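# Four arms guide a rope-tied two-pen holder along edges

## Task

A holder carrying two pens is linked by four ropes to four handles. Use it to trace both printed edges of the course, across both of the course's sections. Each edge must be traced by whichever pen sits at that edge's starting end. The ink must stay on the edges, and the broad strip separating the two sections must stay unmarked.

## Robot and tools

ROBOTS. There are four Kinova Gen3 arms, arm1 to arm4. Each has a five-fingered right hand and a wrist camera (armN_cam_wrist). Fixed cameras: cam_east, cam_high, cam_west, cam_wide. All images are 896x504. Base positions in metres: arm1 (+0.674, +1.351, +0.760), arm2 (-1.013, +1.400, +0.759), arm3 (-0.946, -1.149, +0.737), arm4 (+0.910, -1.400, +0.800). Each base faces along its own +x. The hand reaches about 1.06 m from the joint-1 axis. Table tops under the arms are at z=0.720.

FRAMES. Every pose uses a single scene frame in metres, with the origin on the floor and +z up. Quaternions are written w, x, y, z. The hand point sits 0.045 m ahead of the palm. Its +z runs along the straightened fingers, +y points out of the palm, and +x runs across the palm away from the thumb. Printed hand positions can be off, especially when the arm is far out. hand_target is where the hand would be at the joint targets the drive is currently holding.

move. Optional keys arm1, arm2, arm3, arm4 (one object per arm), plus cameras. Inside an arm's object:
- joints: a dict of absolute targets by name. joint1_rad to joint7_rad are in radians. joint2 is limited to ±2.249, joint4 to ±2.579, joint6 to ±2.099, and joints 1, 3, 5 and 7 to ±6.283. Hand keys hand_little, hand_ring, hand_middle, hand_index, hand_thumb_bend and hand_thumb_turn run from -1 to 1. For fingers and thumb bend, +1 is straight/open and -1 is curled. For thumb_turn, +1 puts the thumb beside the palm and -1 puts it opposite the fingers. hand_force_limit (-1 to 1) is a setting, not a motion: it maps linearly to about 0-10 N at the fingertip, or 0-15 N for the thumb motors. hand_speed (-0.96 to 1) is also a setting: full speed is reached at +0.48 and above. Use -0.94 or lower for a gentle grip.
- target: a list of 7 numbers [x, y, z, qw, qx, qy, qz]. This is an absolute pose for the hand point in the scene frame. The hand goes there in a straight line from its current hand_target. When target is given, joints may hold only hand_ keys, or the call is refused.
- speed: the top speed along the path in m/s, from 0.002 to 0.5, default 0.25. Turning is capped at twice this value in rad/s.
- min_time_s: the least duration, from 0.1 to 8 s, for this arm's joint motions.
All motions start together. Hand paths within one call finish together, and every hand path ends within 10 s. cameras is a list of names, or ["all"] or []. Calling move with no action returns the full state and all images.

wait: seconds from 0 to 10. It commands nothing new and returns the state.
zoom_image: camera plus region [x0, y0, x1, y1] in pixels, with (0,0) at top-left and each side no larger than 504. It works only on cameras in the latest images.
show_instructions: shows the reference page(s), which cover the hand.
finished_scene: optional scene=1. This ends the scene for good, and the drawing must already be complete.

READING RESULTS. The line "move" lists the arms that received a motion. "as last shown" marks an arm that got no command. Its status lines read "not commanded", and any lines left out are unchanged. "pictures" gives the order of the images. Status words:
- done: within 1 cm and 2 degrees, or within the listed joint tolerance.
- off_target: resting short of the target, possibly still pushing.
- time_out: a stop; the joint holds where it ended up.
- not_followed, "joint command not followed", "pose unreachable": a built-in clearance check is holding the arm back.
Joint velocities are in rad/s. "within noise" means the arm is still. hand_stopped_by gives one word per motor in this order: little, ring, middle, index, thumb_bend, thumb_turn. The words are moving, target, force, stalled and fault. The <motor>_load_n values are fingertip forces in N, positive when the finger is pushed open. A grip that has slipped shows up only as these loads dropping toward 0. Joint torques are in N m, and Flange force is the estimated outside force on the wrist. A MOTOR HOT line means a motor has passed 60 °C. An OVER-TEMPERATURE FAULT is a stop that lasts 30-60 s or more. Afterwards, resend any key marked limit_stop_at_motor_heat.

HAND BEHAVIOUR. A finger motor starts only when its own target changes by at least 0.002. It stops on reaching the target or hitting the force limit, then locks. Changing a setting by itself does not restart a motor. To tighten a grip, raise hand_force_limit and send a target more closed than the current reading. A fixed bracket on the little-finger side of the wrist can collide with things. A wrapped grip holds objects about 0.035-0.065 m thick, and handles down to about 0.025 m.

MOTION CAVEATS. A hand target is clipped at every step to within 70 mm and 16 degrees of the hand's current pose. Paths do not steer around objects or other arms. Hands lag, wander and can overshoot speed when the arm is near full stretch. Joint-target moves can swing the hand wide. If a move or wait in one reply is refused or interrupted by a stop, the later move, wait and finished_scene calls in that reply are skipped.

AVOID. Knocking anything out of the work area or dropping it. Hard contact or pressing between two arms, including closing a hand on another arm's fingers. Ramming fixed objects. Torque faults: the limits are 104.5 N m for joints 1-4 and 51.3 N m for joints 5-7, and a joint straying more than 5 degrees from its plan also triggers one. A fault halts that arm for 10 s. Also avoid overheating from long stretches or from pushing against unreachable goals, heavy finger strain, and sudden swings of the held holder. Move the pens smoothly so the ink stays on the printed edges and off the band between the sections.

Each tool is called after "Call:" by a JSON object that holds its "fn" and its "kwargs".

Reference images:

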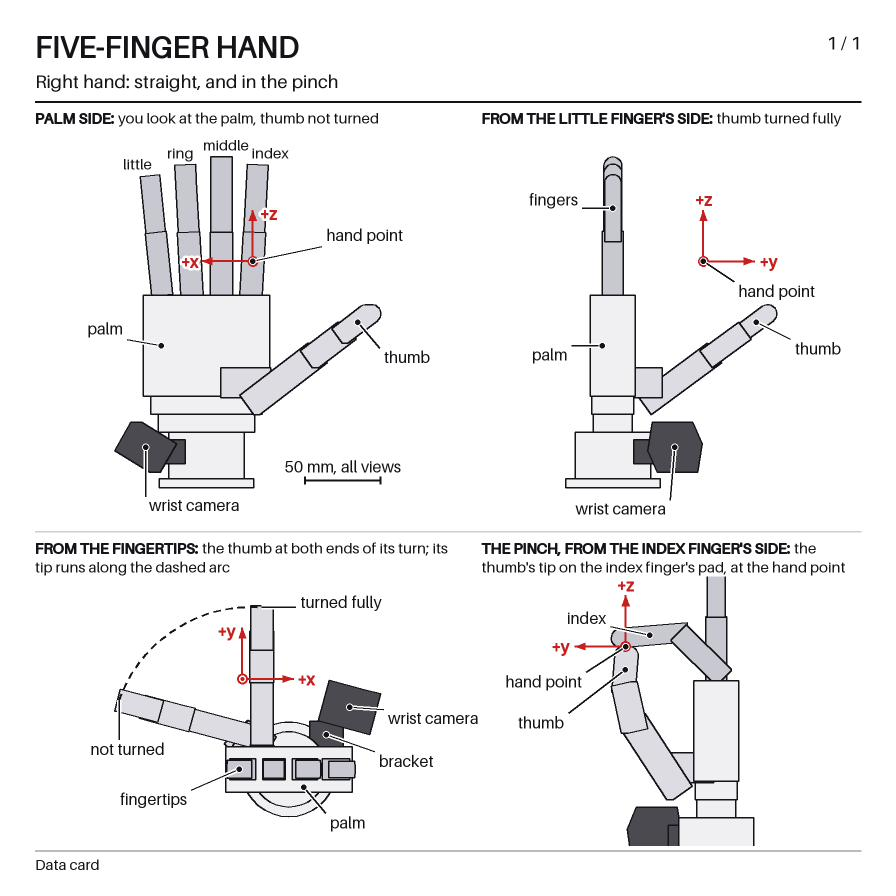

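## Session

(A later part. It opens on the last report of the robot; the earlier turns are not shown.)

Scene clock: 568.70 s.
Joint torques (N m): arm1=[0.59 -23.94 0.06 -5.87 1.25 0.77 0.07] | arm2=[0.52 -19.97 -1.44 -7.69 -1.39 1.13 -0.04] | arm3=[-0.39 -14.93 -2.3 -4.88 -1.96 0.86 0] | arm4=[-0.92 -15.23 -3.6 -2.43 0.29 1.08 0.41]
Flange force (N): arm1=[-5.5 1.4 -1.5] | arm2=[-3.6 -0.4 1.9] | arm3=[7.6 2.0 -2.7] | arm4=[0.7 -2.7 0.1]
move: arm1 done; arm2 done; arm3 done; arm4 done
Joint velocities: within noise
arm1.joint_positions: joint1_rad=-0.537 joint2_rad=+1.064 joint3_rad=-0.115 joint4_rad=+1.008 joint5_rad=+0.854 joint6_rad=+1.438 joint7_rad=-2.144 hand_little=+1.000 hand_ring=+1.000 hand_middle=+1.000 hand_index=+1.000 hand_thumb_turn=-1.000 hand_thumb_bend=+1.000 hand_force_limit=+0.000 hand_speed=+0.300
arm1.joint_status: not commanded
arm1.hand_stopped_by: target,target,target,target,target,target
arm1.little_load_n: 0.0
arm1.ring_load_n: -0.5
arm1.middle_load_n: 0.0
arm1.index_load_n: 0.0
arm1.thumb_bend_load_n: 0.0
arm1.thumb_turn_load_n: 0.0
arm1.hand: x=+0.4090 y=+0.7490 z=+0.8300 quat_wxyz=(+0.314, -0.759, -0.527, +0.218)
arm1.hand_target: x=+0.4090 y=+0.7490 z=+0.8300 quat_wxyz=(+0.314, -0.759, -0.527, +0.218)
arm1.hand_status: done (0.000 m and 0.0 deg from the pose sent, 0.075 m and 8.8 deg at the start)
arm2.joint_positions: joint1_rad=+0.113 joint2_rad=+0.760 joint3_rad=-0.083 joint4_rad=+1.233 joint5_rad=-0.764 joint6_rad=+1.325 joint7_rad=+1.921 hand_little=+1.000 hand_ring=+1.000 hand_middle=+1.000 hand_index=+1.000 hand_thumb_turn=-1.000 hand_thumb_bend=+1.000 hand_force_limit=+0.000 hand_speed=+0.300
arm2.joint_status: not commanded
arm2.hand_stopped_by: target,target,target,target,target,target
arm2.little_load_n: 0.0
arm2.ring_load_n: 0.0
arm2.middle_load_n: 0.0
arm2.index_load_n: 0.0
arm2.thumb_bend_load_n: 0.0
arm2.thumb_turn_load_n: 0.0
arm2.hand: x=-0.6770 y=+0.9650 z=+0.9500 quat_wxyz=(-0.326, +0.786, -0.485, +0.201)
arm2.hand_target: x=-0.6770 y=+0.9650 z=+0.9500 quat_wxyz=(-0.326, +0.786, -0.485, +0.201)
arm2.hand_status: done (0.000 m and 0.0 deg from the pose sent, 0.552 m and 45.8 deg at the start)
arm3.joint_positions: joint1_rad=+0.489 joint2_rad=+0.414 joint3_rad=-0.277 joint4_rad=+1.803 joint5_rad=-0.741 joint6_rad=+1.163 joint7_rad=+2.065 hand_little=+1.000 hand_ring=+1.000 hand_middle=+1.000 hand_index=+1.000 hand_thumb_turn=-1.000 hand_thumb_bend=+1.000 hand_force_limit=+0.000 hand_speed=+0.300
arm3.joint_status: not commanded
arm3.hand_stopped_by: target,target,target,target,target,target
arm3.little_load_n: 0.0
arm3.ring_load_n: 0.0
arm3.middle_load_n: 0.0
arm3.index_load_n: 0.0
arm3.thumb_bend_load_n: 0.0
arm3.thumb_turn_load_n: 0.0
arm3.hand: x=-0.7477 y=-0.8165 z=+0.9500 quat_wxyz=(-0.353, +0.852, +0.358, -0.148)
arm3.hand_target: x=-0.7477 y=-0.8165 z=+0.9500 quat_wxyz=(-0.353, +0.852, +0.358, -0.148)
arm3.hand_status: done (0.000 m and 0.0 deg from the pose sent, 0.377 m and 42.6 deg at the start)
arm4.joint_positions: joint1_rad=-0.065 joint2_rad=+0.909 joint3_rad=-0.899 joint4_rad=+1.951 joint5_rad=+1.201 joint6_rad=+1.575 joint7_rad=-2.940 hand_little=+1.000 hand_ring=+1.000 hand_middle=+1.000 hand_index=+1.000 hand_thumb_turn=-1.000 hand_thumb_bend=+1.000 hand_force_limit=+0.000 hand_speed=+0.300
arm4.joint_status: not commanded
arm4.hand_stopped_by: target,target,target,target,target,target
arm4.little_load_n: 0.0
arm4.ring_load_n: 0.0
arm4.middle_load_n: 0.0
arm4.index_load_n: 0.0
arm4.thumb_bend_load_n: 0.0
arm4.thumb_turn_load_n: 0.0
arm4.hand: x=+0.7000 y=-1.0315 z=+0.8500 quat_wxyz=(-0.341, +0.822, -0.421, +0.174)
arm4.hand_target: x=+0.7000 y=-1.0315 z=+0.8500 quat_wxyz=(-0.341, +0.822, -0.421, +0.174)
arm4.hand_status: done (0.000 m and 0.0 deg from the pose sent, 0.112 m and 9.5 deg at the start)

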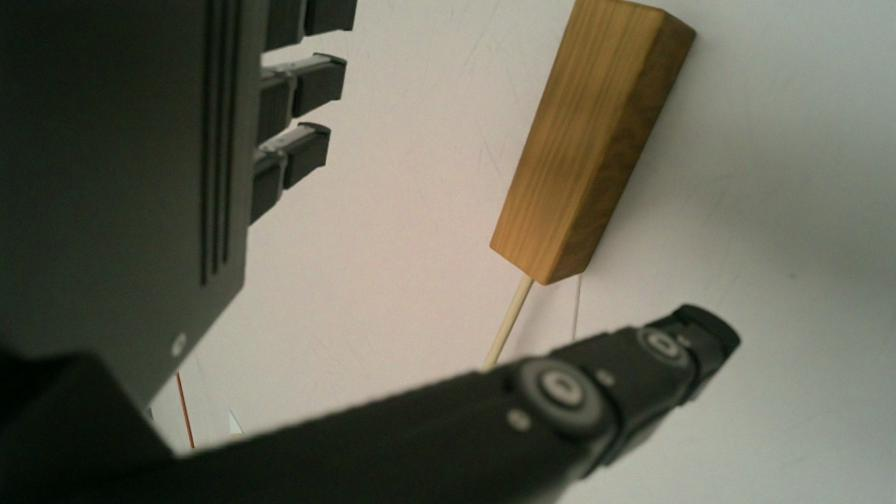

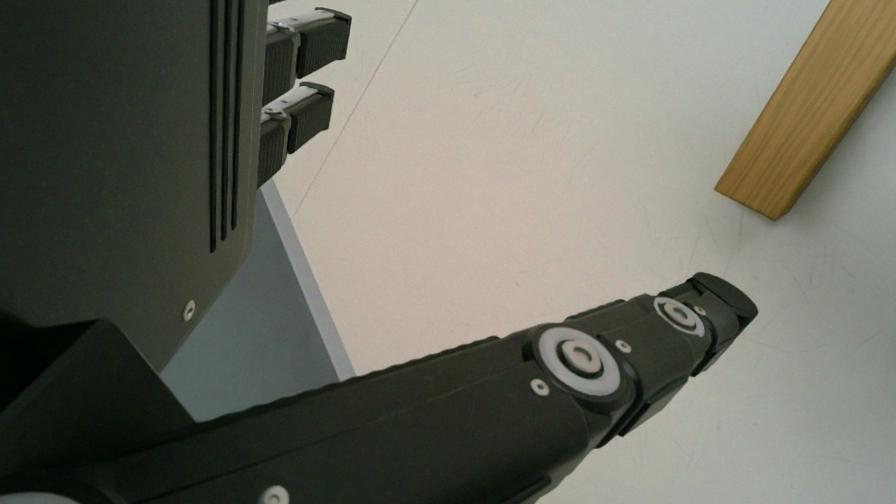

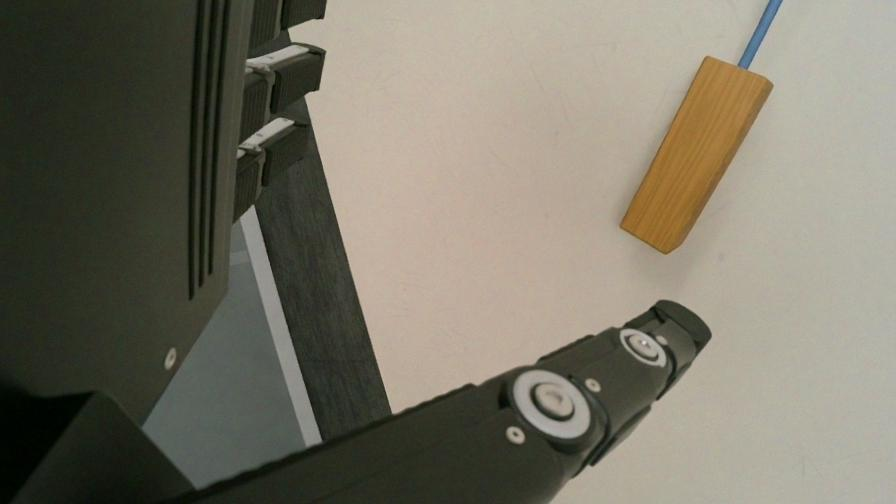

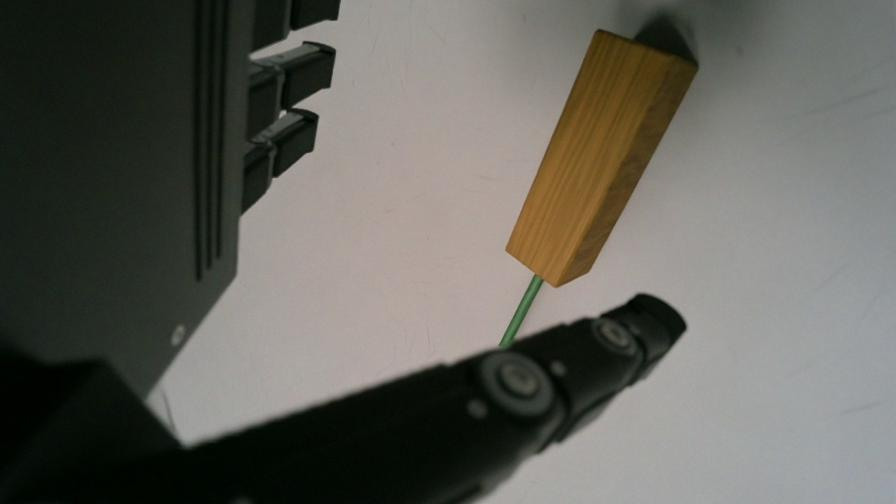

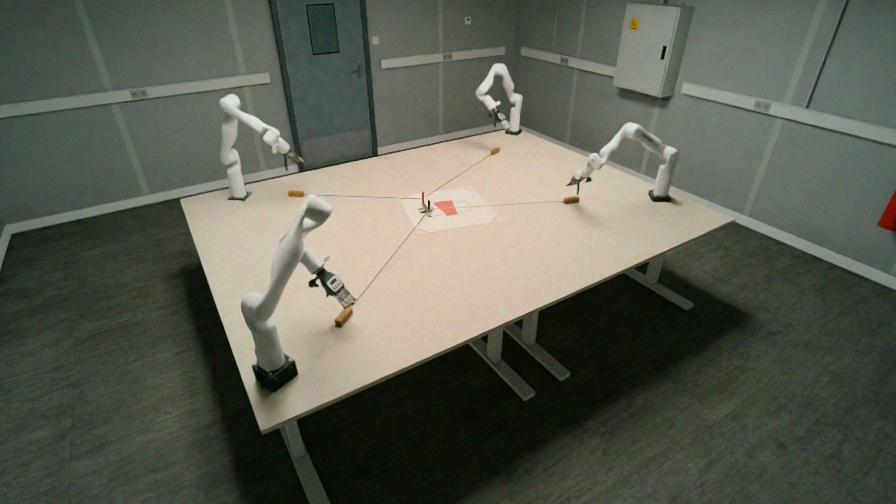

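Call:
{"fn": "move", "kwargs": {"arm1": {"target": [0.4032, 0.7549, 0.77, 0.3158, -0.7623, -0.522, 0.2162], "speed": 0.12}, "arm2": {"target": [-0.704, 0.896, 0.84, 0.3228, -0.7793, 0.4964, -0.2056], "speed": 0.2}, "arm3": {"target": [-0.7373, -0.8255, 0.83, 0.3543, -0.8555, -0.3491, 0.1446], "speed": 0.2}, "arm4": {"target": [0.7041, -1.0232, 0.77, 0.3382, -0.8166, 0.4323, -0.1791], "speed": 0.12}, "cameras": ["arm1_cam_wrist", "arm2_cam_wrist", "arm3_cam_wrist", "arm4_cam_wrist"]}}

Scene clock: 605.47 s.
Joint torques (N m): arm1=[0.57 -24.16 0.13 -5.37 1.14 0.88 0.07] | arm2=[0.57 -22.65 -1.64 -7.21 -1.31 1.29 -0.06] | arm3=[-0.41 -16.55 -2.98 -2.79 -1.53 1.19 -0.01] | arm4=[-0.95 -16.24 -3.54 -1.23 0.05 1.08 0.39]
Flange force (N): arm1=[-5.3 1.8 -1.0] | arm2=[-4.0 -1.0 1.5] | arm3=[7.2 3.8 -1.5] | arm4=[0.4 -3.0 0.0]
move: arm1 done; arm2 done; arm3 done; arm4 done
Joint velocities: within noise
arm1.joint_positions: joint1_rad=-0.529 joint2_rad=+1.145 joint3_rad=-0.107 joint4_rad=+1.036 joint5_rad=+0.868 joint6_rad=+1.362 joint7_rad=-2.224 hand_little=+1.000 hand_ring=+1.000 hand_middle=+1.000 hand_index=+1.000 hand_thumb_turn=-1.000 hand_thumb_bend=+1.000 hand_force_limit=+0.000 hand_speed=+0.300
arm1.joint_status: not commanded
arm1.hand_stopped_by: target,target,target,target,target,target
arm1.little_load_n: 0.0
arm1.ring_load_n: 0.0
arm1.middle_load_n: -0.5
arm1.index_load_n: 0.0
arm1.thumb_bend_load_n: 0.0
arm1.thumb_turn_load_n: 0.0
arm1.hand: x=+0.4032 y=+0.7549 z=+0.7700 quat_wxyz=(+0.316, -0.762, -0.522, +0.216)
arm1.hand_target: x=+0.4032 y=+0.7549 z=+0.7700 quat_wxyz=(+0.316, -0.762, -0.522, +0.216)
arm1.hand_status: done (0.000 m and 0.0 deg from the pose sent, 0.061 m and 0.8 deg at the start)
arm2.joint_positions: joint1_rad=+0.180 joint2_rad=+1.015 joint3_rad=-0.068 joint4_rad=+1.076 joint5_rad=-0.764 joint6_rad=+1.294 joint7_rad=+2.029 hand_little=+1.000 hand_ring=+1.000 hand_middle=+1.000 hand_index=+1.000 hand_thumb_turn=-1.000 hand_thumb_bend=+1.000 hand_force_limit=+0.000 hand_speed=+0.300
arm2.joint_status: not commanded
arm2.hand_stopped_by: target,target,target,target,target,target
arm2.little_load_n: 0.0
arm2.ring_load_n: 0.0
arm2.middle_load_n: 0.0
arm2.index_load_n: 0.0
arm2.thumb_bend_load_n: 0.0
arm2.thumb_turn_load_n: 0.0
arm2.hand: x=-0.7040 y=+0.8960 z=+0.8400 quat_wxyz=(-0.323, +0.779, -0.496, +0.206)
arm2.hand_target: x=-0.7040 y=+0.8960 z=+0.8400 quat_wxyz=(-0.323, +0.779, -0.496, +0.206)
arm2.hand_status: done (0.000 m and 0.0 deg from the pose sent, 0.133 m and 1.7 deg at the start)
arm3.joint_positions: joint1_rad=+0.522 joint2_rad=+0.636 joint3_rad=-0.286 joint4_rad=+1.933 joint5_rad=-0.811 joint6_rad=+0.905 joint7_rad=+2.327 hand_little=+1.000 hand_ring=+1.000 hand_middle=+1.000 hand_index=+1.000 hand_thumb_turn=-1.000 hand_thumb_bend=+1.000 hand_force_limit=+0.000 hand_speed=+0.300
arm3.joint_status: not commanded
arm3.hand_stopped_by: target,target,target,target,target,target
arm3.little_load_n: 0.0
arm3.ring_load_n: 0.0
arm3.middle_load_n: 0.0
arm3.index_load_n: 0.0
arm3.thumb_bend_load_n: 0.0
arm3.thumb_turn_load_n: 0.0
arm3.hand: x=-0.7373 y=-0.8255 z=+0.8300 quat_wxyz=(-0.354, +0.855, +0.349, -0.145)
arm3.hand_target: x=-0.7373 y=-0.8255 z=+0.8300 quat_wxyz=(-0.354, +0.855, +0.349, -0.145)
arm3.hand_status: done (0.000 m and 0.0 deg from the pose sent, 0.121 m and 1.2 deg at the start)
arm4.joint_positions: joint1_rad=-0.097 joint2_rad=+1.089 joint3_rad=-0.807 joint4_rad=+1.927 joint5_rad=+1.320 joint6_rad=+1.517 joint7_rad=-3.059 hand_little=+1.000 hand_ring=+1.000 hand_middle=+1.000 hand_index=+1.000 hand_thumb_turn=-1.000 hand_thumb_bend=+1.000 hand_force_limit=+0.000 hand_speed=+0.300
arm4.joint_status: not commanded
arm4.hand_stopped_by: target,target,target,target,target,target
arm4.little_load_n: 0.0
arm4.ring_load_n: 0.0
arm4.middle_load_n: 0.0
arm4.index_load_n: 0.0
arm4.thumb_bend_load_n: 0.5
arm4.thumb_turn_load_n: 0.0
arm4.hand: x=+0.7041 y=-1.0232 z=+0.7700 quat_wxyz=(-0.338, +0.817, -0.432, +0.179)
arm4.hand_target: x=+0.7041 y=-1.0232 z=+0.7700 quat_wxyz=(-0.338, +0.817, -0.432, +0.179)
arm4.hand_status: done (0.000 m and 0.0 deg from the pose sent, 0.081 m and 1.6 deg at the start)

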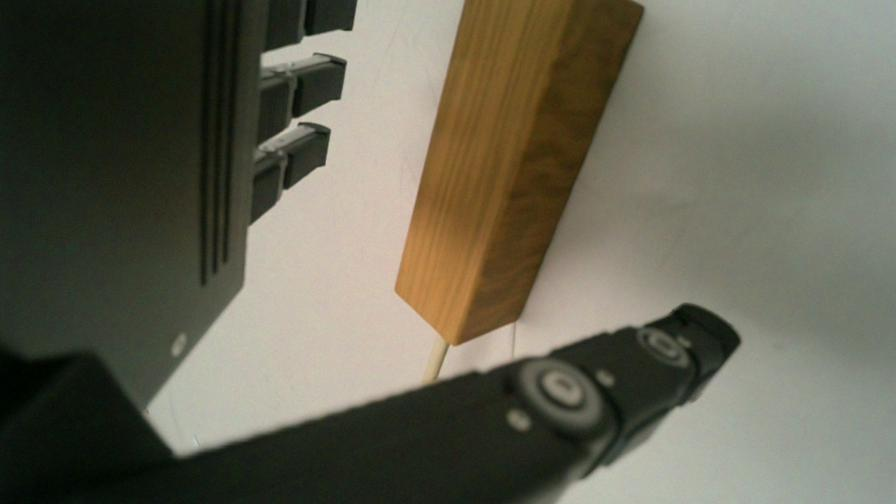

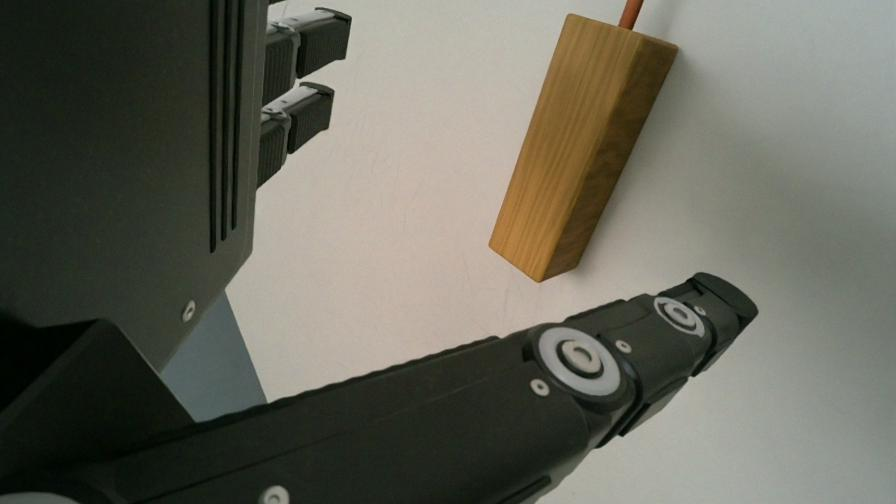

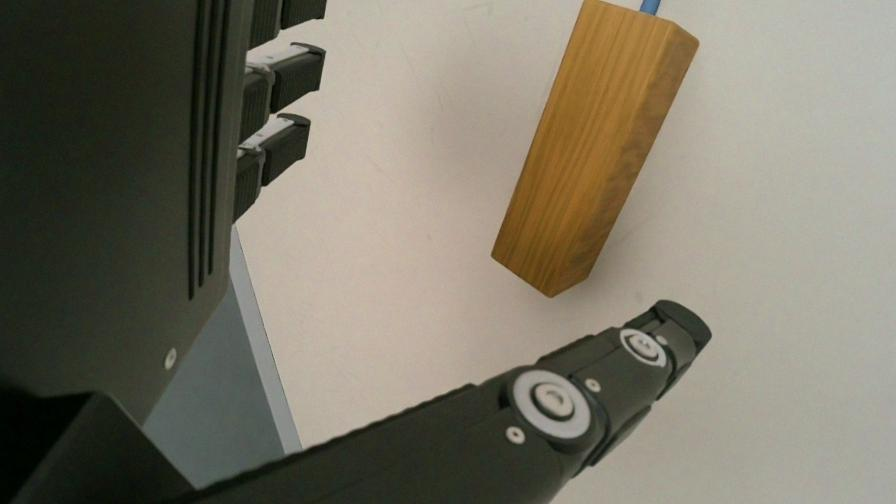

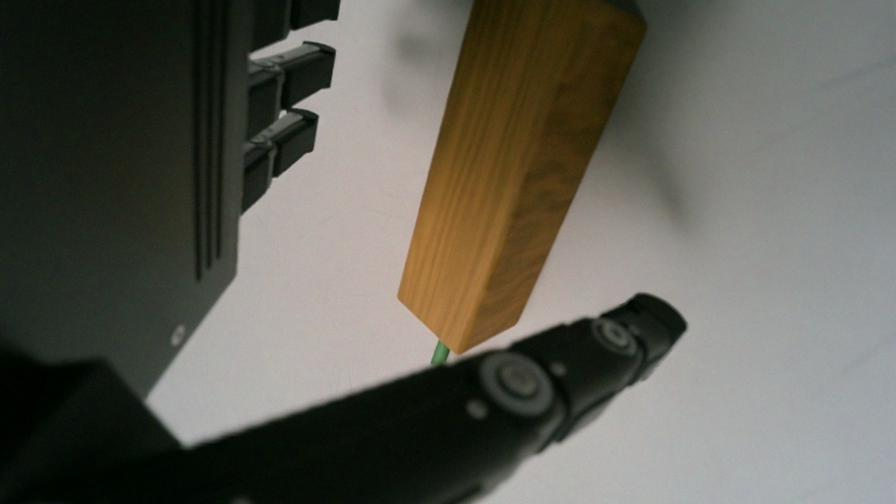

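Call:
{"fn": "move", "kwargs": {"arm1": {"target": [0.4032, 0.7549, 0.748, 0.3158, -0.7623, -0.522, 0.2162], "speed": 0.08}, "arm2": {"target": [-0.6932, 0.9058, 0.765, 0.3228, -0.7793, 0.4964, -0.2056], "speed": 0.12}, "arm3": {"target": [-0.740, -0.8225, 0.765, 0.3543, -0.8555, -0.3491, 0.1446], "speed": 0.12}, "arm4": {"target": [0.7041, -1.0232, 0.748, 0.3382, -0.8166, 0.4323, -0.1791], "speed": 0.08}, "cameras": ["arm1_cam_wrist", "arm2_cam_wrist", "arm3_cam_wrist", "arm4_cam_wrist", "cam_east"]}}

Scene clock: 625.90 s.
Joint torques (N m): arm1=[0.57 -24.26 0.16 -5.22 1.13 0.93 0.08] | arm2=[0.51 -22.9 -1.82 -6.6 -1.2 1.44 -0.05] | arm3=[-0.38 -17.45 -3.45 -1.52 -1.31 1.37 -0.01] | arm4=[-0.94 -16.49 -3.46 -0.99 0 1.12 0.35]
Flange force (N): arm1=[-5.2 1.9 -0.9] | arm2=[-4.2 -1.2 1.1] | arm3=[7.0 4.5 -0.6] | arm4=[0.5 -3.1 0.0]
move: arm1 done; arm2 done; arm3 done; arm4 done
Joint velocities: within noise
arm1.joint_positions: joint1_rad=-0.530 joint2_rad=+1.181 joint3_rad=-0.104 joint4_rad=+1.033 joint5_rad=+0.874 joint6_rad=+1.339 joint7_rad=-2.247 hand_little=+1.000 hand_ring=+1.000 hand_middle=+1.000 hand_index=+1.000 hand_thumb_turn=-1.000 hand_thumb_bend=+1.000 hand_force_limit=+0.000 hand_speed=+0.300
arm1.joint_status: not commanded
arm1.hand_stopped_by: target,target,target,target,target,target
arm1.little_load_n: 0.0
arm1.ring_load_n: 0.0
arm1.middle_load_n: 0.0
arm1.index_load_n: 0.0
arm1.thumb_bend_load_n: 0.0
arm1.thumb_turn_load_n: 0.0
arm1.hand: x=+0.4032 y=+0.7549 z=+0.7480 quat_wxyz=(+0.316, -0.762, -0.522, +0.216)
arm1.hand_target: x=+0.4032 y=+0.7549 z=+0.7480 quat_wxyz=(+0.316, -0.762, -0.522, +0.216)
arm1.hand_status: done (0.000 m and 0.0 deg from the pose sent, 0.022 m and 0.0 deg at the start)
arm2.joint_positions: joint1_rad=+0.167 joint2_rad=+1.112 joint3_rad=-0.087 joint4_rad=+1.130 joint5_rad=-0.787 joint6_rad=+1.169 joint7_rad=+2.124 hand_little=+1.000 hand_ring=+1.000 hand_middle=+1.000 hand_index=+1.000 hand_thumb_turn=-1.000 hand_thumb_bend=+1.000 hand_force_limit=+0.000 hand_speed=+0.300
arm2.joint_status: not commanded
arm2.hand_stopped_by: target,target,target,target,target,target
arm2.little_load_n: 0.0
arm2.ring_load_n: 0.0
arm2.middle_load_n: 0.0
arm2.index_load_n: 0.0
arm2.thumb_bend_load_n: -0.5
arm2.thumb_turn_load_n: 0.0
arm2.hand: x=-0.6932 y=+0.9058 z=+0.7650 quat_wxyz=(-0.323, +0.779, -0.496, +0.206)
arm2.hand_target: x=-0.6932 y=+0.9058 z=+0.7650 quat_wxyz=(-0.323, +0.779, -0.496, +0.206)
arm2.hand_status: done (0.000 m and 0.0 deg from the pose sent, 0.076 m and 0.0 deg at the start)
arm3.joint_positions: joint1_rad=+0.529 joint2_rad=+0.787 joint3_rad=-0.312 joint4_rad=+1.959 joint5_rad=-0.865 joint6_rad=+0.764 joint7_rad=+2.463 hand_little=+1.000 hand_ring=+1.000 hand_middle=+1.000 hand_index=+1.000 hand_thumb_turn=-1.000 hand_thumb_bend=+1.000 hand_force_limit=+0.000 hand_speed=+0.300
arm3.joint_status: not commanded
arm3.hand_stopped_by: target,target,target,target,target,target
arm3.little_load_n: 0.0
arm3.ring_load_n: 0.0
arm3.middle_load_n: 0.0
arm3.index_load_n: 0.0
arm3.thumb_bend_load_n: 0.0
arm3.thumb_turn_load_n: 0.0
arm3.hand: x=-0.7400 y=-0.8225 z=+0.7650 quat_wxyz=(-0.354, +0.855, +0.349, -0.145)
arm3.hand_target: x=-0.7400 y=-0.8225 z=+0.7650 quat_wxyz=(-0.354, +0.855, +0.349, -0.145)
arm3.hand_status: done (0.000 m and 0.0 deg from the pose sent, 0.065 m and 0.0 deg at the start)
arm4.joint_positions: joint1_rad=-0.108 joint2_rad=+1.138 joint3_rad=-0.784 joint4_rad=+1.917 joint5_rad=+1.354 joint6_rad=+1.503 joint7_rad=-3.089 hand_little=+1.000 hand_ring=+1.000 hand_middle=+1.000 hand_index=+1.000 hand_thumb_turn=-1.000 hand_thumb_bend=+1.000 hand_force_limit=+0.000 hand_speed=+0.300
arm4.joint_status: not commanded
arm4.hand_stopped_by: target,target,target,target,target,target
arm4.little_load_n: 0.0
arm4.ring_load_n: 0.0
arm4.middle_load_n: 0.0
arm4.index_load_n: 0.0
arm4.thumb_bend_load_n: 0.0
arm4.thumb_turn_load_n: 0.0
arm4.hand: x=+0.7041 y=-1.0232 z=+0.7480 quat_wxyz=(-0.338, +0.817, -0.432, +0.179)
arm4.hand_target: x=+0.7041 y=-1.0232 z=+0.7480 quat_wxyz=(-0.338, +0.817, -0.432, +0.179)
arm4.hand_status: done (0.000 m and 0.0 deg from the pose sent, 0.022 m and 0.0 deg at the start)

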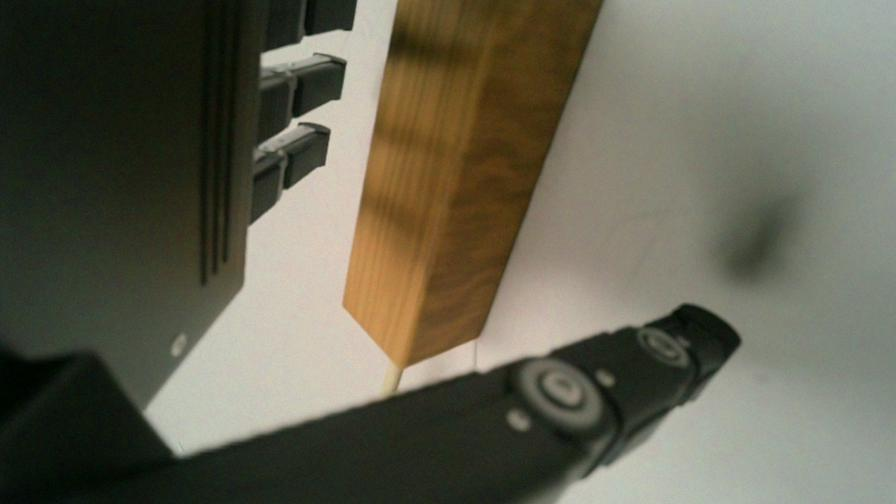

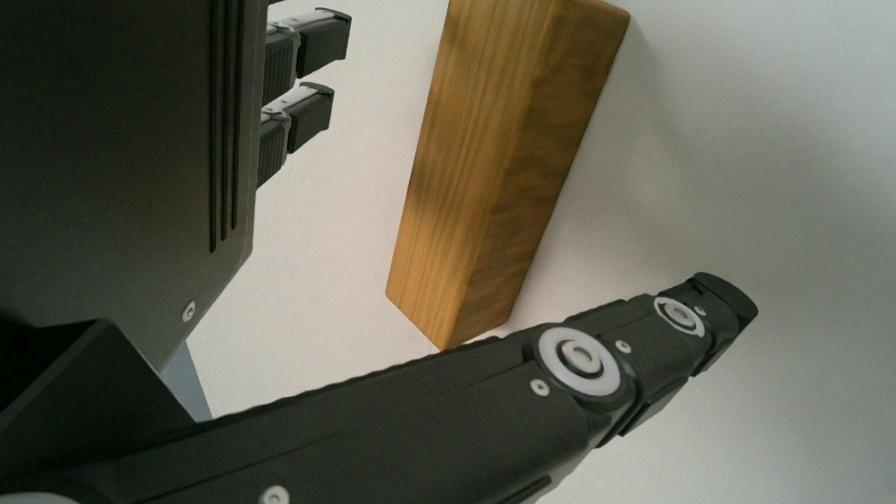

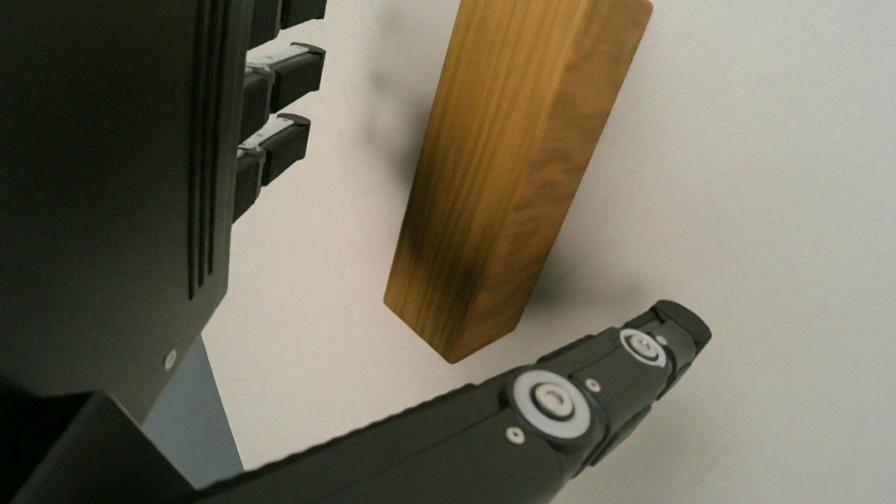

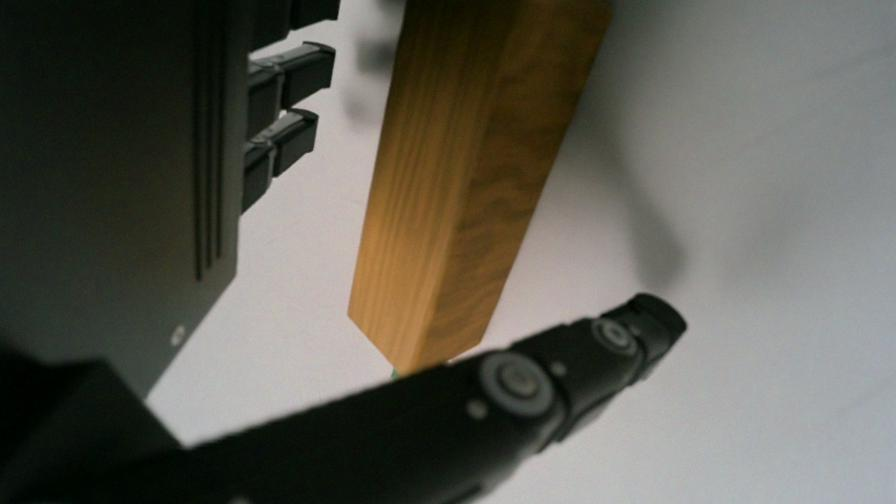

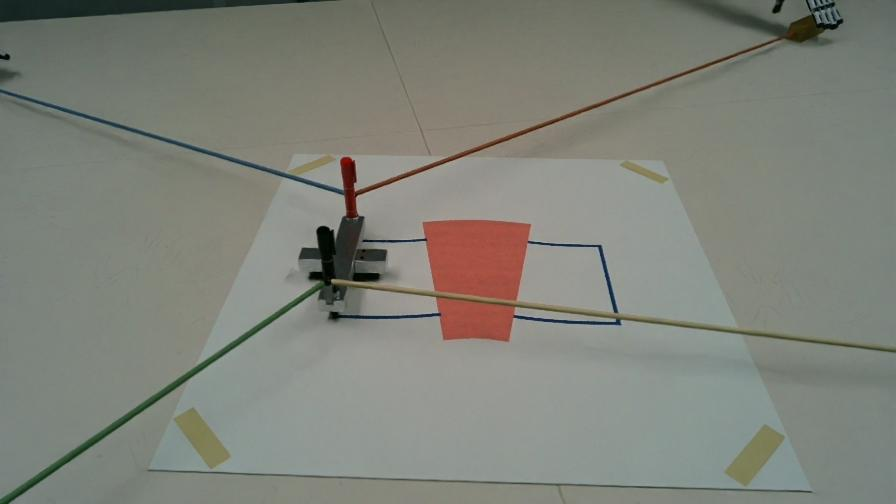

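Call:
{"fn": "move", "kwargs": {"arm1": {"target": [0.3897, 0.7559, 0.746, 0.3487, -0.7478, -0.5121, 0.2388], "speed": 0.06}, "arm2": {"target": [-0.6864, 0.909, 0.746, 0.3564, -0.7644, 0.4870, -0.2271], "speed": 0.06}, "arm3": {"target": [-0.747, -0.8196, 0.746, 0.3913, -0.8391, -0.3424, 0.1597], "speed": 0.06}, "arm4": {"target": [0.711, -1.0112, 0.746, 0.3735, -0.8010, 0.4241, -0.1977], "speed": 0.06}, "cameras": ["arm1_cam_wrist", "arm2_cam_wrist", "arm3_cam_wrist", "arm4_cam_wrist", "cam_east"]}}

Scene clock: 689.93 s.
Joint torques (N m): arm1=[0.58 -24.45 0.52 -5.14 1.27 1.03 0.06] | arm2=[0.56 -23.08 -2.29 -6.27 -1.24 1.58 -0.05] | arm3=[-0.36 -17.81 -3.98 -0.76 -1.27 1.57 0] | arm4=[-0.94 -16.9 -3.27 -0.86 0 1.23 0.37]
Flange force (N): arm1=[-5.4 1.9 -1.0] | arm2=[-4.0 -1.5 1.1] | arm3=[6.6 5.2 -0.8] | arm4=[0.5 -2.9 0.3]
move: arm1 done; arm2 done; arm3 done; arm4 done
Joint velocities: within noise
arm1.joint_positions: joint1_rad=-0.561 joint2_rad=+1.226 joint3_rad=-0.065 joint4_rad=+0.993 joint5_rad=+0.907 joint6_rad=+1.381 joint7_rad=-2.260 hand_little=+1.000 hand_ring=+1.000 hand_middle=+1.000 hand_index=+1.000 hand_thumb_turn=-1.000 hand_thumb_bend=+1.000 hand_force_limit=+0.000 hand_speed=+0.300
arm1.joint_status: not commanded
arm1.hand_stopped_by: target,target,target,target,target,target
arm1.little_load_n: 0.0
arm1.ring_load_n: 0.0
arm1.middle_load_n: 0.0
arm1.index_load_n: 0.0
arm1.thumb_bend_load_n: 0.0
arm1.thumb_turn_load_n: 0.0
arm1.hand: x=+0.3897 y=+0.7559 z=+0.7460 quat_wxyz=(+0.349, -0.748, -0.512, +0.239)
arm1.hand_target: x=+0.3897 y=+0.7559 z=+0.7460 quat_wxyz=(+0.349, -0.748, -0.512, +0.239)
arm1.hand_status: done (0.000 m and 0.0 deg from the pose sent, 0.014 m and 5.0 deg at the start)
arm2.joint_positions: joint1_rad=+0.210 joint2_rad=+1.180 joint3_rad=-0.131 joint4_rad=+1.106 joint5_rad=-0.825 joint6_rad=+1.187 joint7_rad=+2.183 hand_little=+1.000 hand_ring=+1.000 hand_middle=+1.000 hand_index=+1.000 hand_thumb_turn=-1.000 hand_thumb_bend=+1.000 hand_force_limit=+0.000 hand_speed=+0.300
arm2.joint_status: not commanded
arm2.hand_stopped_by: target,target,target,target,target,target
arm2.little_load_n: 0.0
arm2.ring_load_n: 0.0
arm2.middle_load_n: 0.0
arm2.index_load_n: 0.0
arm2.thumb_bend_load_n: 0.0
arm2.thumb_turn_load_n: 0.0
arm2.hand: x=-0.6864 y=+0.9090 z=+0.7460 quat_wxyz=(-0.356, +0.764, -0.487, +0.227)
arm2.hand_target: x=-0.6864 y=+0.9090 z=+0.7460 quat_wxyz=(-0.356, +0.764, -0.487, +0.227)
arm2.hand_status: done (0.000 m and 0.0 deg from the pose sent, 0.020 m and 5.0 deg at the start)
arm3.joint_positions: joint1_rad=+0.596 joint2_rad=+0.883 joint3_rad=-0.354 joint4_rad=+1.953 joint5_rad=-0.902 joint6_rad=+0.771 joint7_rad=+2.568 hand_little=+1.000 hand_ring=+1.000 hand_middle=+1.000 hand_index=+1.000 hand_thumb_turn=-1.000 hand_thumb_bend=+1.000 hand_force_limit=+0.000 hand_speed=+0.300
arm3.joint_status: not commanded
arm3.hand_stopped_by: target,target,target,target,target,target
arm3.little_load_n: 0.0
arm3.ring_load_n: 0.0
arm3.middle_load_n: -0.5
arm3.index_load_n: 0.0
arm3.thumb_bend_load_n: 0.0
arm3.thumb_turn_load_n: 0.0
arm3.hand: x=-0.7470 y=-0.8196 z=+0.7460 quat_wxyz=(-0.391, +0.839, +0.342, -0.160)
arm3.hand_target: x=-0.7470 y=-0.8196 z=+0.7460 quat_wxyz=(-0.391, +0.839, +0.342, -0.160)
arm3.hand_status: done (0.000 m and 0.0 deg from the pose sent, 0.020 m and 5.0 deg at the start)
arm4.joint_positions: joint1_rad=-0.157 joint2_rad=+1.172 joint3_rad=-0.738 joint4_rad=+1.875 joint5_rad=+1.360 joint6_rad=+1.560 joint7_rad=-3.096 hand_little=+1.000 hand_ring=+1.000 hand_middle=+1.000 hand_index=+1.000 hand_thumb_turn=-1.000 hand_thumb_bend=+1.000 hand_force_limit=+0.000 hand_speed=+0.300
arm4.joint_status: not commanded
arm4.hand_stopped_by: target,target,target,target,target,target
arm4.little_load_n: 0.0
arm4.ring_load_n: 0.0
arm4.middle_load_n: 0.0
arm4.index_load_n: 0.0
arm4.thumb_bend_load_n: 0.0
arm4.thumb_turn_load_n: 0.0
arm4.hand: x=+0.7110 y=-1.0112 z=+0.7460 quat_wxyz=(-0.373, +0.801, -0.424, +0.198)
arm4.hand_target: x=+0.7110 y=-1.0112 z=+0.7460 quat_wxyz=(-0.373, +0.801, -0.424, +0.198)
arm4.hand_status: done (0.000 m and 0.0 deg from the pose sent, 0.014 m and 5.0 deg at the start)

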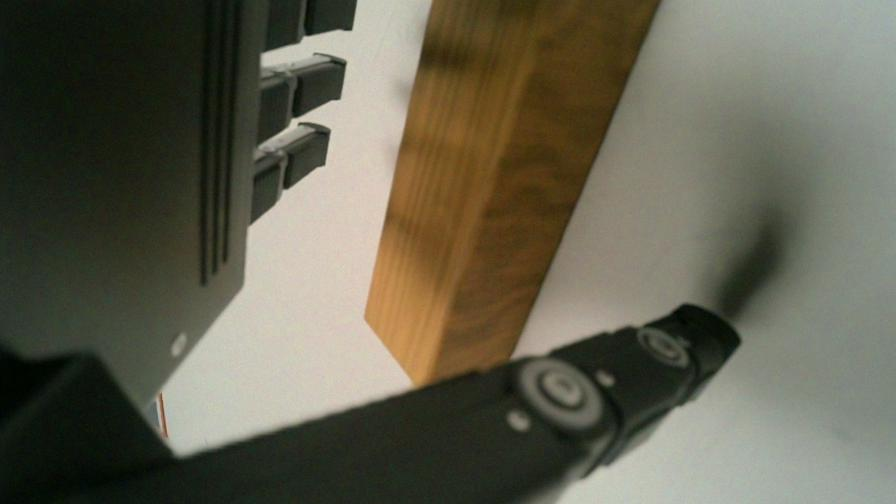

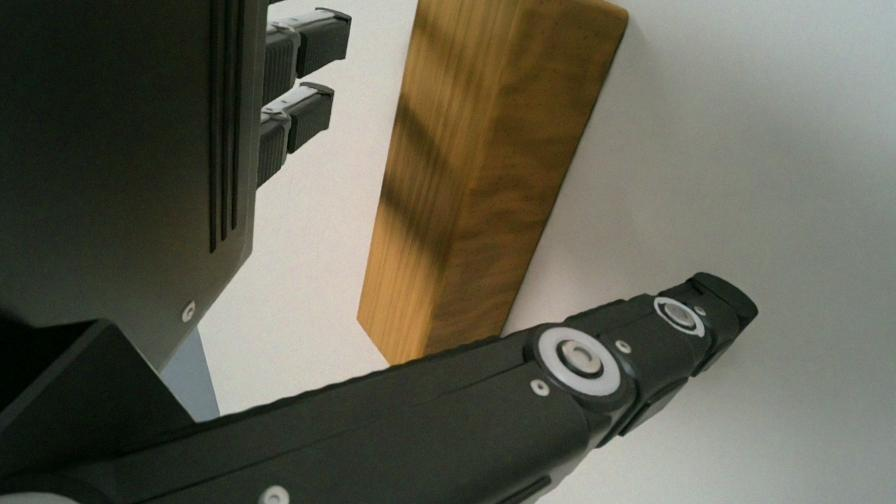

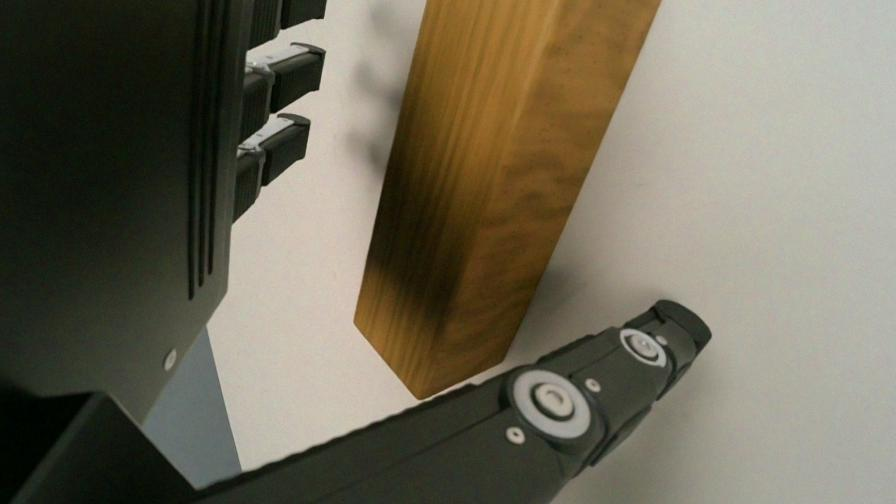

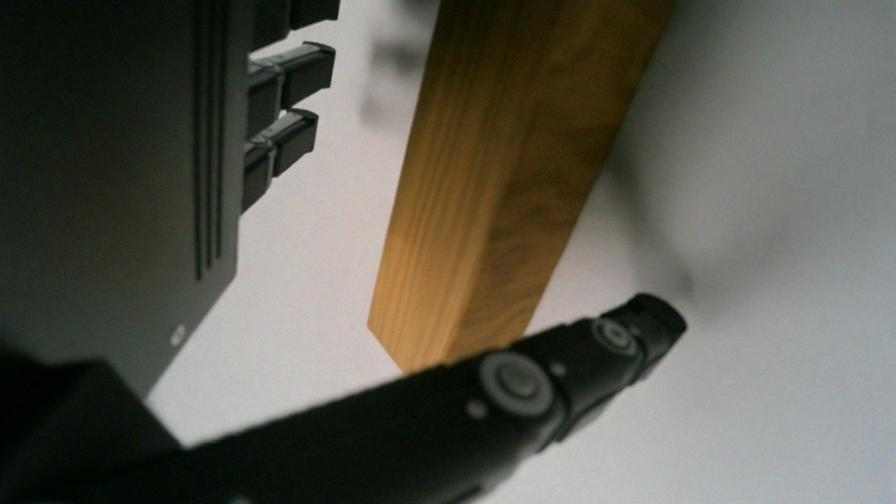

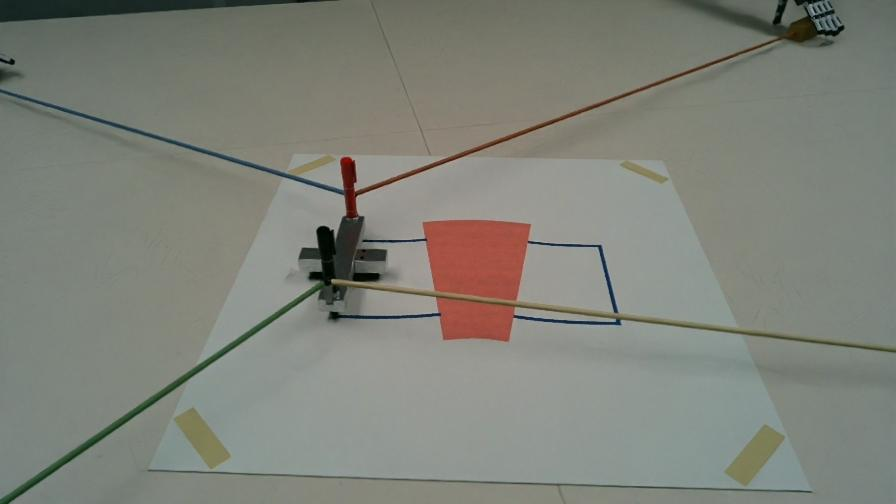

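Call:
{"fn": "move", "kwargs": {"arm3": {"joints": {"hand_thumb_bend": 0.5, "hand_index": 0.35, "hand_middle": 0.35, "hand_ring": 0.35, "hand_little": 0.35, "hand_force_limit": -0.6, "hand_speed": -0.6}}, "cameras": ["arm3_cam_wrist"]}}

Scene clock: 700.17 s.
Joint torques (N m): arm1=[0.61 -24.47 0.56 -5.12 1.26 1.04 0.05] | arm2=[0.58 -23.13 -2.23 -6.3 -1.25 1.6 -0.06] | arm3=[-0.22 -17.68 -3.6 -0.82 -1.15 1.31 0.02] | arm4=[-1 -16.87 -3.25 -0.91 -0.01 1.24 0.39]
Flange force (N): arm1=[-5.6 2.0 -1.1] | arm2=[-4.2 -1.5 1.2] | arm3=[6.5 4.4 -0.9] | arm4=[0.7 -3.1 0.4]
move: arm3 done
Joint velocities: within noise
arm1, arm2, arm4: as last shown
arm1.ring_load_n: -0.5
arm2.middle_load_n: -0.5
arm3.joint_positions: joint1_rad=+0.596 joint2_rad=+0.883 joint3_rad=-0.354 joint4_rad=+1.953 joint5_rad=-0.902 joint6_rad=+0.771 joint7_rad=+2.568 hand_little=+0.350 hand_ring=+0.350 hand_middle=+0.350 hand_index=+0.350 hand_thumb_turn=-1.000 hand_thumb_bend=+0.500 hand_force_limit=-0.600 hand_speed=-0.600
arm3.joint_status: all done
arm3.hand_stopped_by: target,target,target,target,target,target
arm3.little_load_n: 0.0
arm3.ring_load_n: 0.0
arm3.middle_load_n: 0.5
arm3.index_load_n: 0.0
arm3.thumb_bend_load_n: 0.0
arm3.thumb_turn_load_n: 0.0
arm3.hand: x=-0.7470 y=-0.8196 z=+0.7460 quat_wxyz=(-0.391, +0.839, +0.342, -0.160)
arm3.hand_target: x=-0.7470 y=-0.8196 z=+0.7460 quat_wxyz=(-0.391, +0.839, +0.342, -0.160)
arm3.hand_status: not commanded

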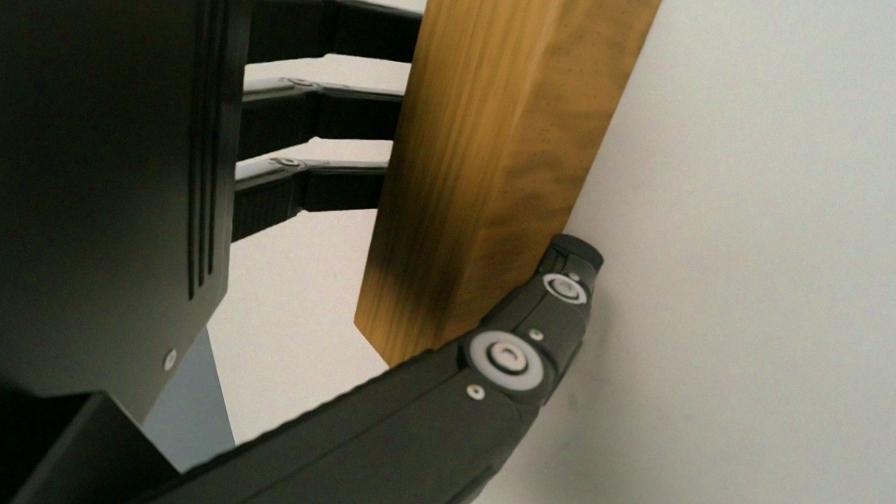

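Call:
{"fn": "move", "kwargs": {"arm3": {"joints": {"hand_thumb_bend": 0.0, "hand_index": 0.0, "hand_middle": 0.0, "hand_ring": 0.0, "hand_little": 0.0, "hand_force_limit": -0.6, "hand_speed": -0.9}}, "cameras": ["arm3_cam_wrist", "cam_west"]}}

Scene clock: 706.43 s.
Joint torques (N m): arm1=[0.6 -24.48 0.56 -5.17 1.23 1.04 0.06] | arm2=[0.57 -23.12 -2.26 -6.32 -1.24 1.58 -0.03] | arm3=[-0.01 -16.61 -2.63 -0.53 -0.74 0.67 0.04] | arm4=[-0.92 -16.94 -3.21 -0.94 -0.03 1.26 0.38]
Flange force (N): arm1=[-5.3 1.9 -1.0] | arm2=[-4.2 -1.5 1.2] | arm3=[6.9 1.4 -2.6] | arm4=[0.8 -2.9 0.4]
move: arm3 off_target
Joint velocities: within noise
arm1, arm2, arm4: as last shown
arm1.ring_load_n: 0.0
arm2.joint_positions: joint1_rad=+0.210 joint2_rad=+1.180 joint3_rad=-0.130 joint4_rad=+1.106 joint5_rad=-0.825 joint6_rad=+1.187 joint7_rad=+2.183 hand_little=+1.000 hand_ring=+1.000 hand_middle=+1.000 hand_index=+1.000 hand_thumb_turn=-1.000 hand_thumb_bend=+1.000 hand_force_limit=+0.000 hand_speed=+0.300
arm2.middle_load_n: 0.0
arm3.joint_positions: joint1_rad=+0.596 joint2_rad=+0.883 joint3_rad=-0.354 joint4_rad=+1.953 joint5_rad=-0.902 joint6_rad=+0.771 joint7_rad=+2.568 hand_little=+0.081 hand_ring=+0.128 hand_middle=+0.333 hand_index=+0.128 hand_thumb_turn=-1.000 hand_thumb_bend=+0.388 hand_force_limit=-0.600 hand_speed=-0.900
arm3.joint_status: hand_little off_target (ended at +0.081, target +0.000); hand_ring off_target (ended at +0.128, target +0.000); hand_middle off_target (ended at +0.333, target +0.000); hand_index off_target (ended at +0.128, target +0.000); hand_thumb_bend off_target (ended at +0.388, target +0.000); the others done
arm3.hand_stopped_by: force,force,force,force,force,target
arm3.little_load_n: 3.5
arm3.ring_load_n: 0.0
arm3.middle_load_n: 2.0
arm3.index_load_n: 4.0
arm3.thumb_bend_load_n: 4.5
arm3.thumb_turn_load_n: 2.0
arm3.hand: x=-0.7470 y=-0.8196 z=+0.7460 quat_wxyz=(-0.391, +0.839, +0.342, -0.160)
arm3.hand_target: x=-0.7470 y=-0.8196 z=+0.7460 quat_wxyz=(-0.391, +0.839, +0.342, -0.160)
arm3.hand_status: not commanded

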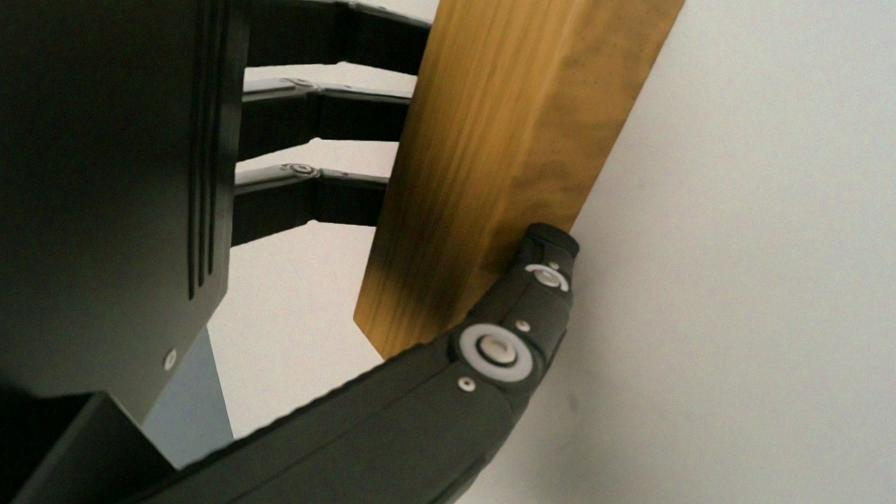

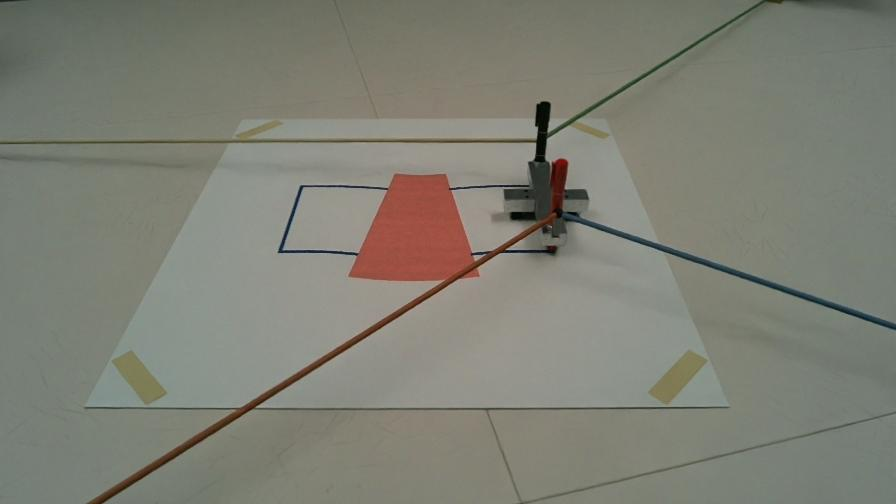

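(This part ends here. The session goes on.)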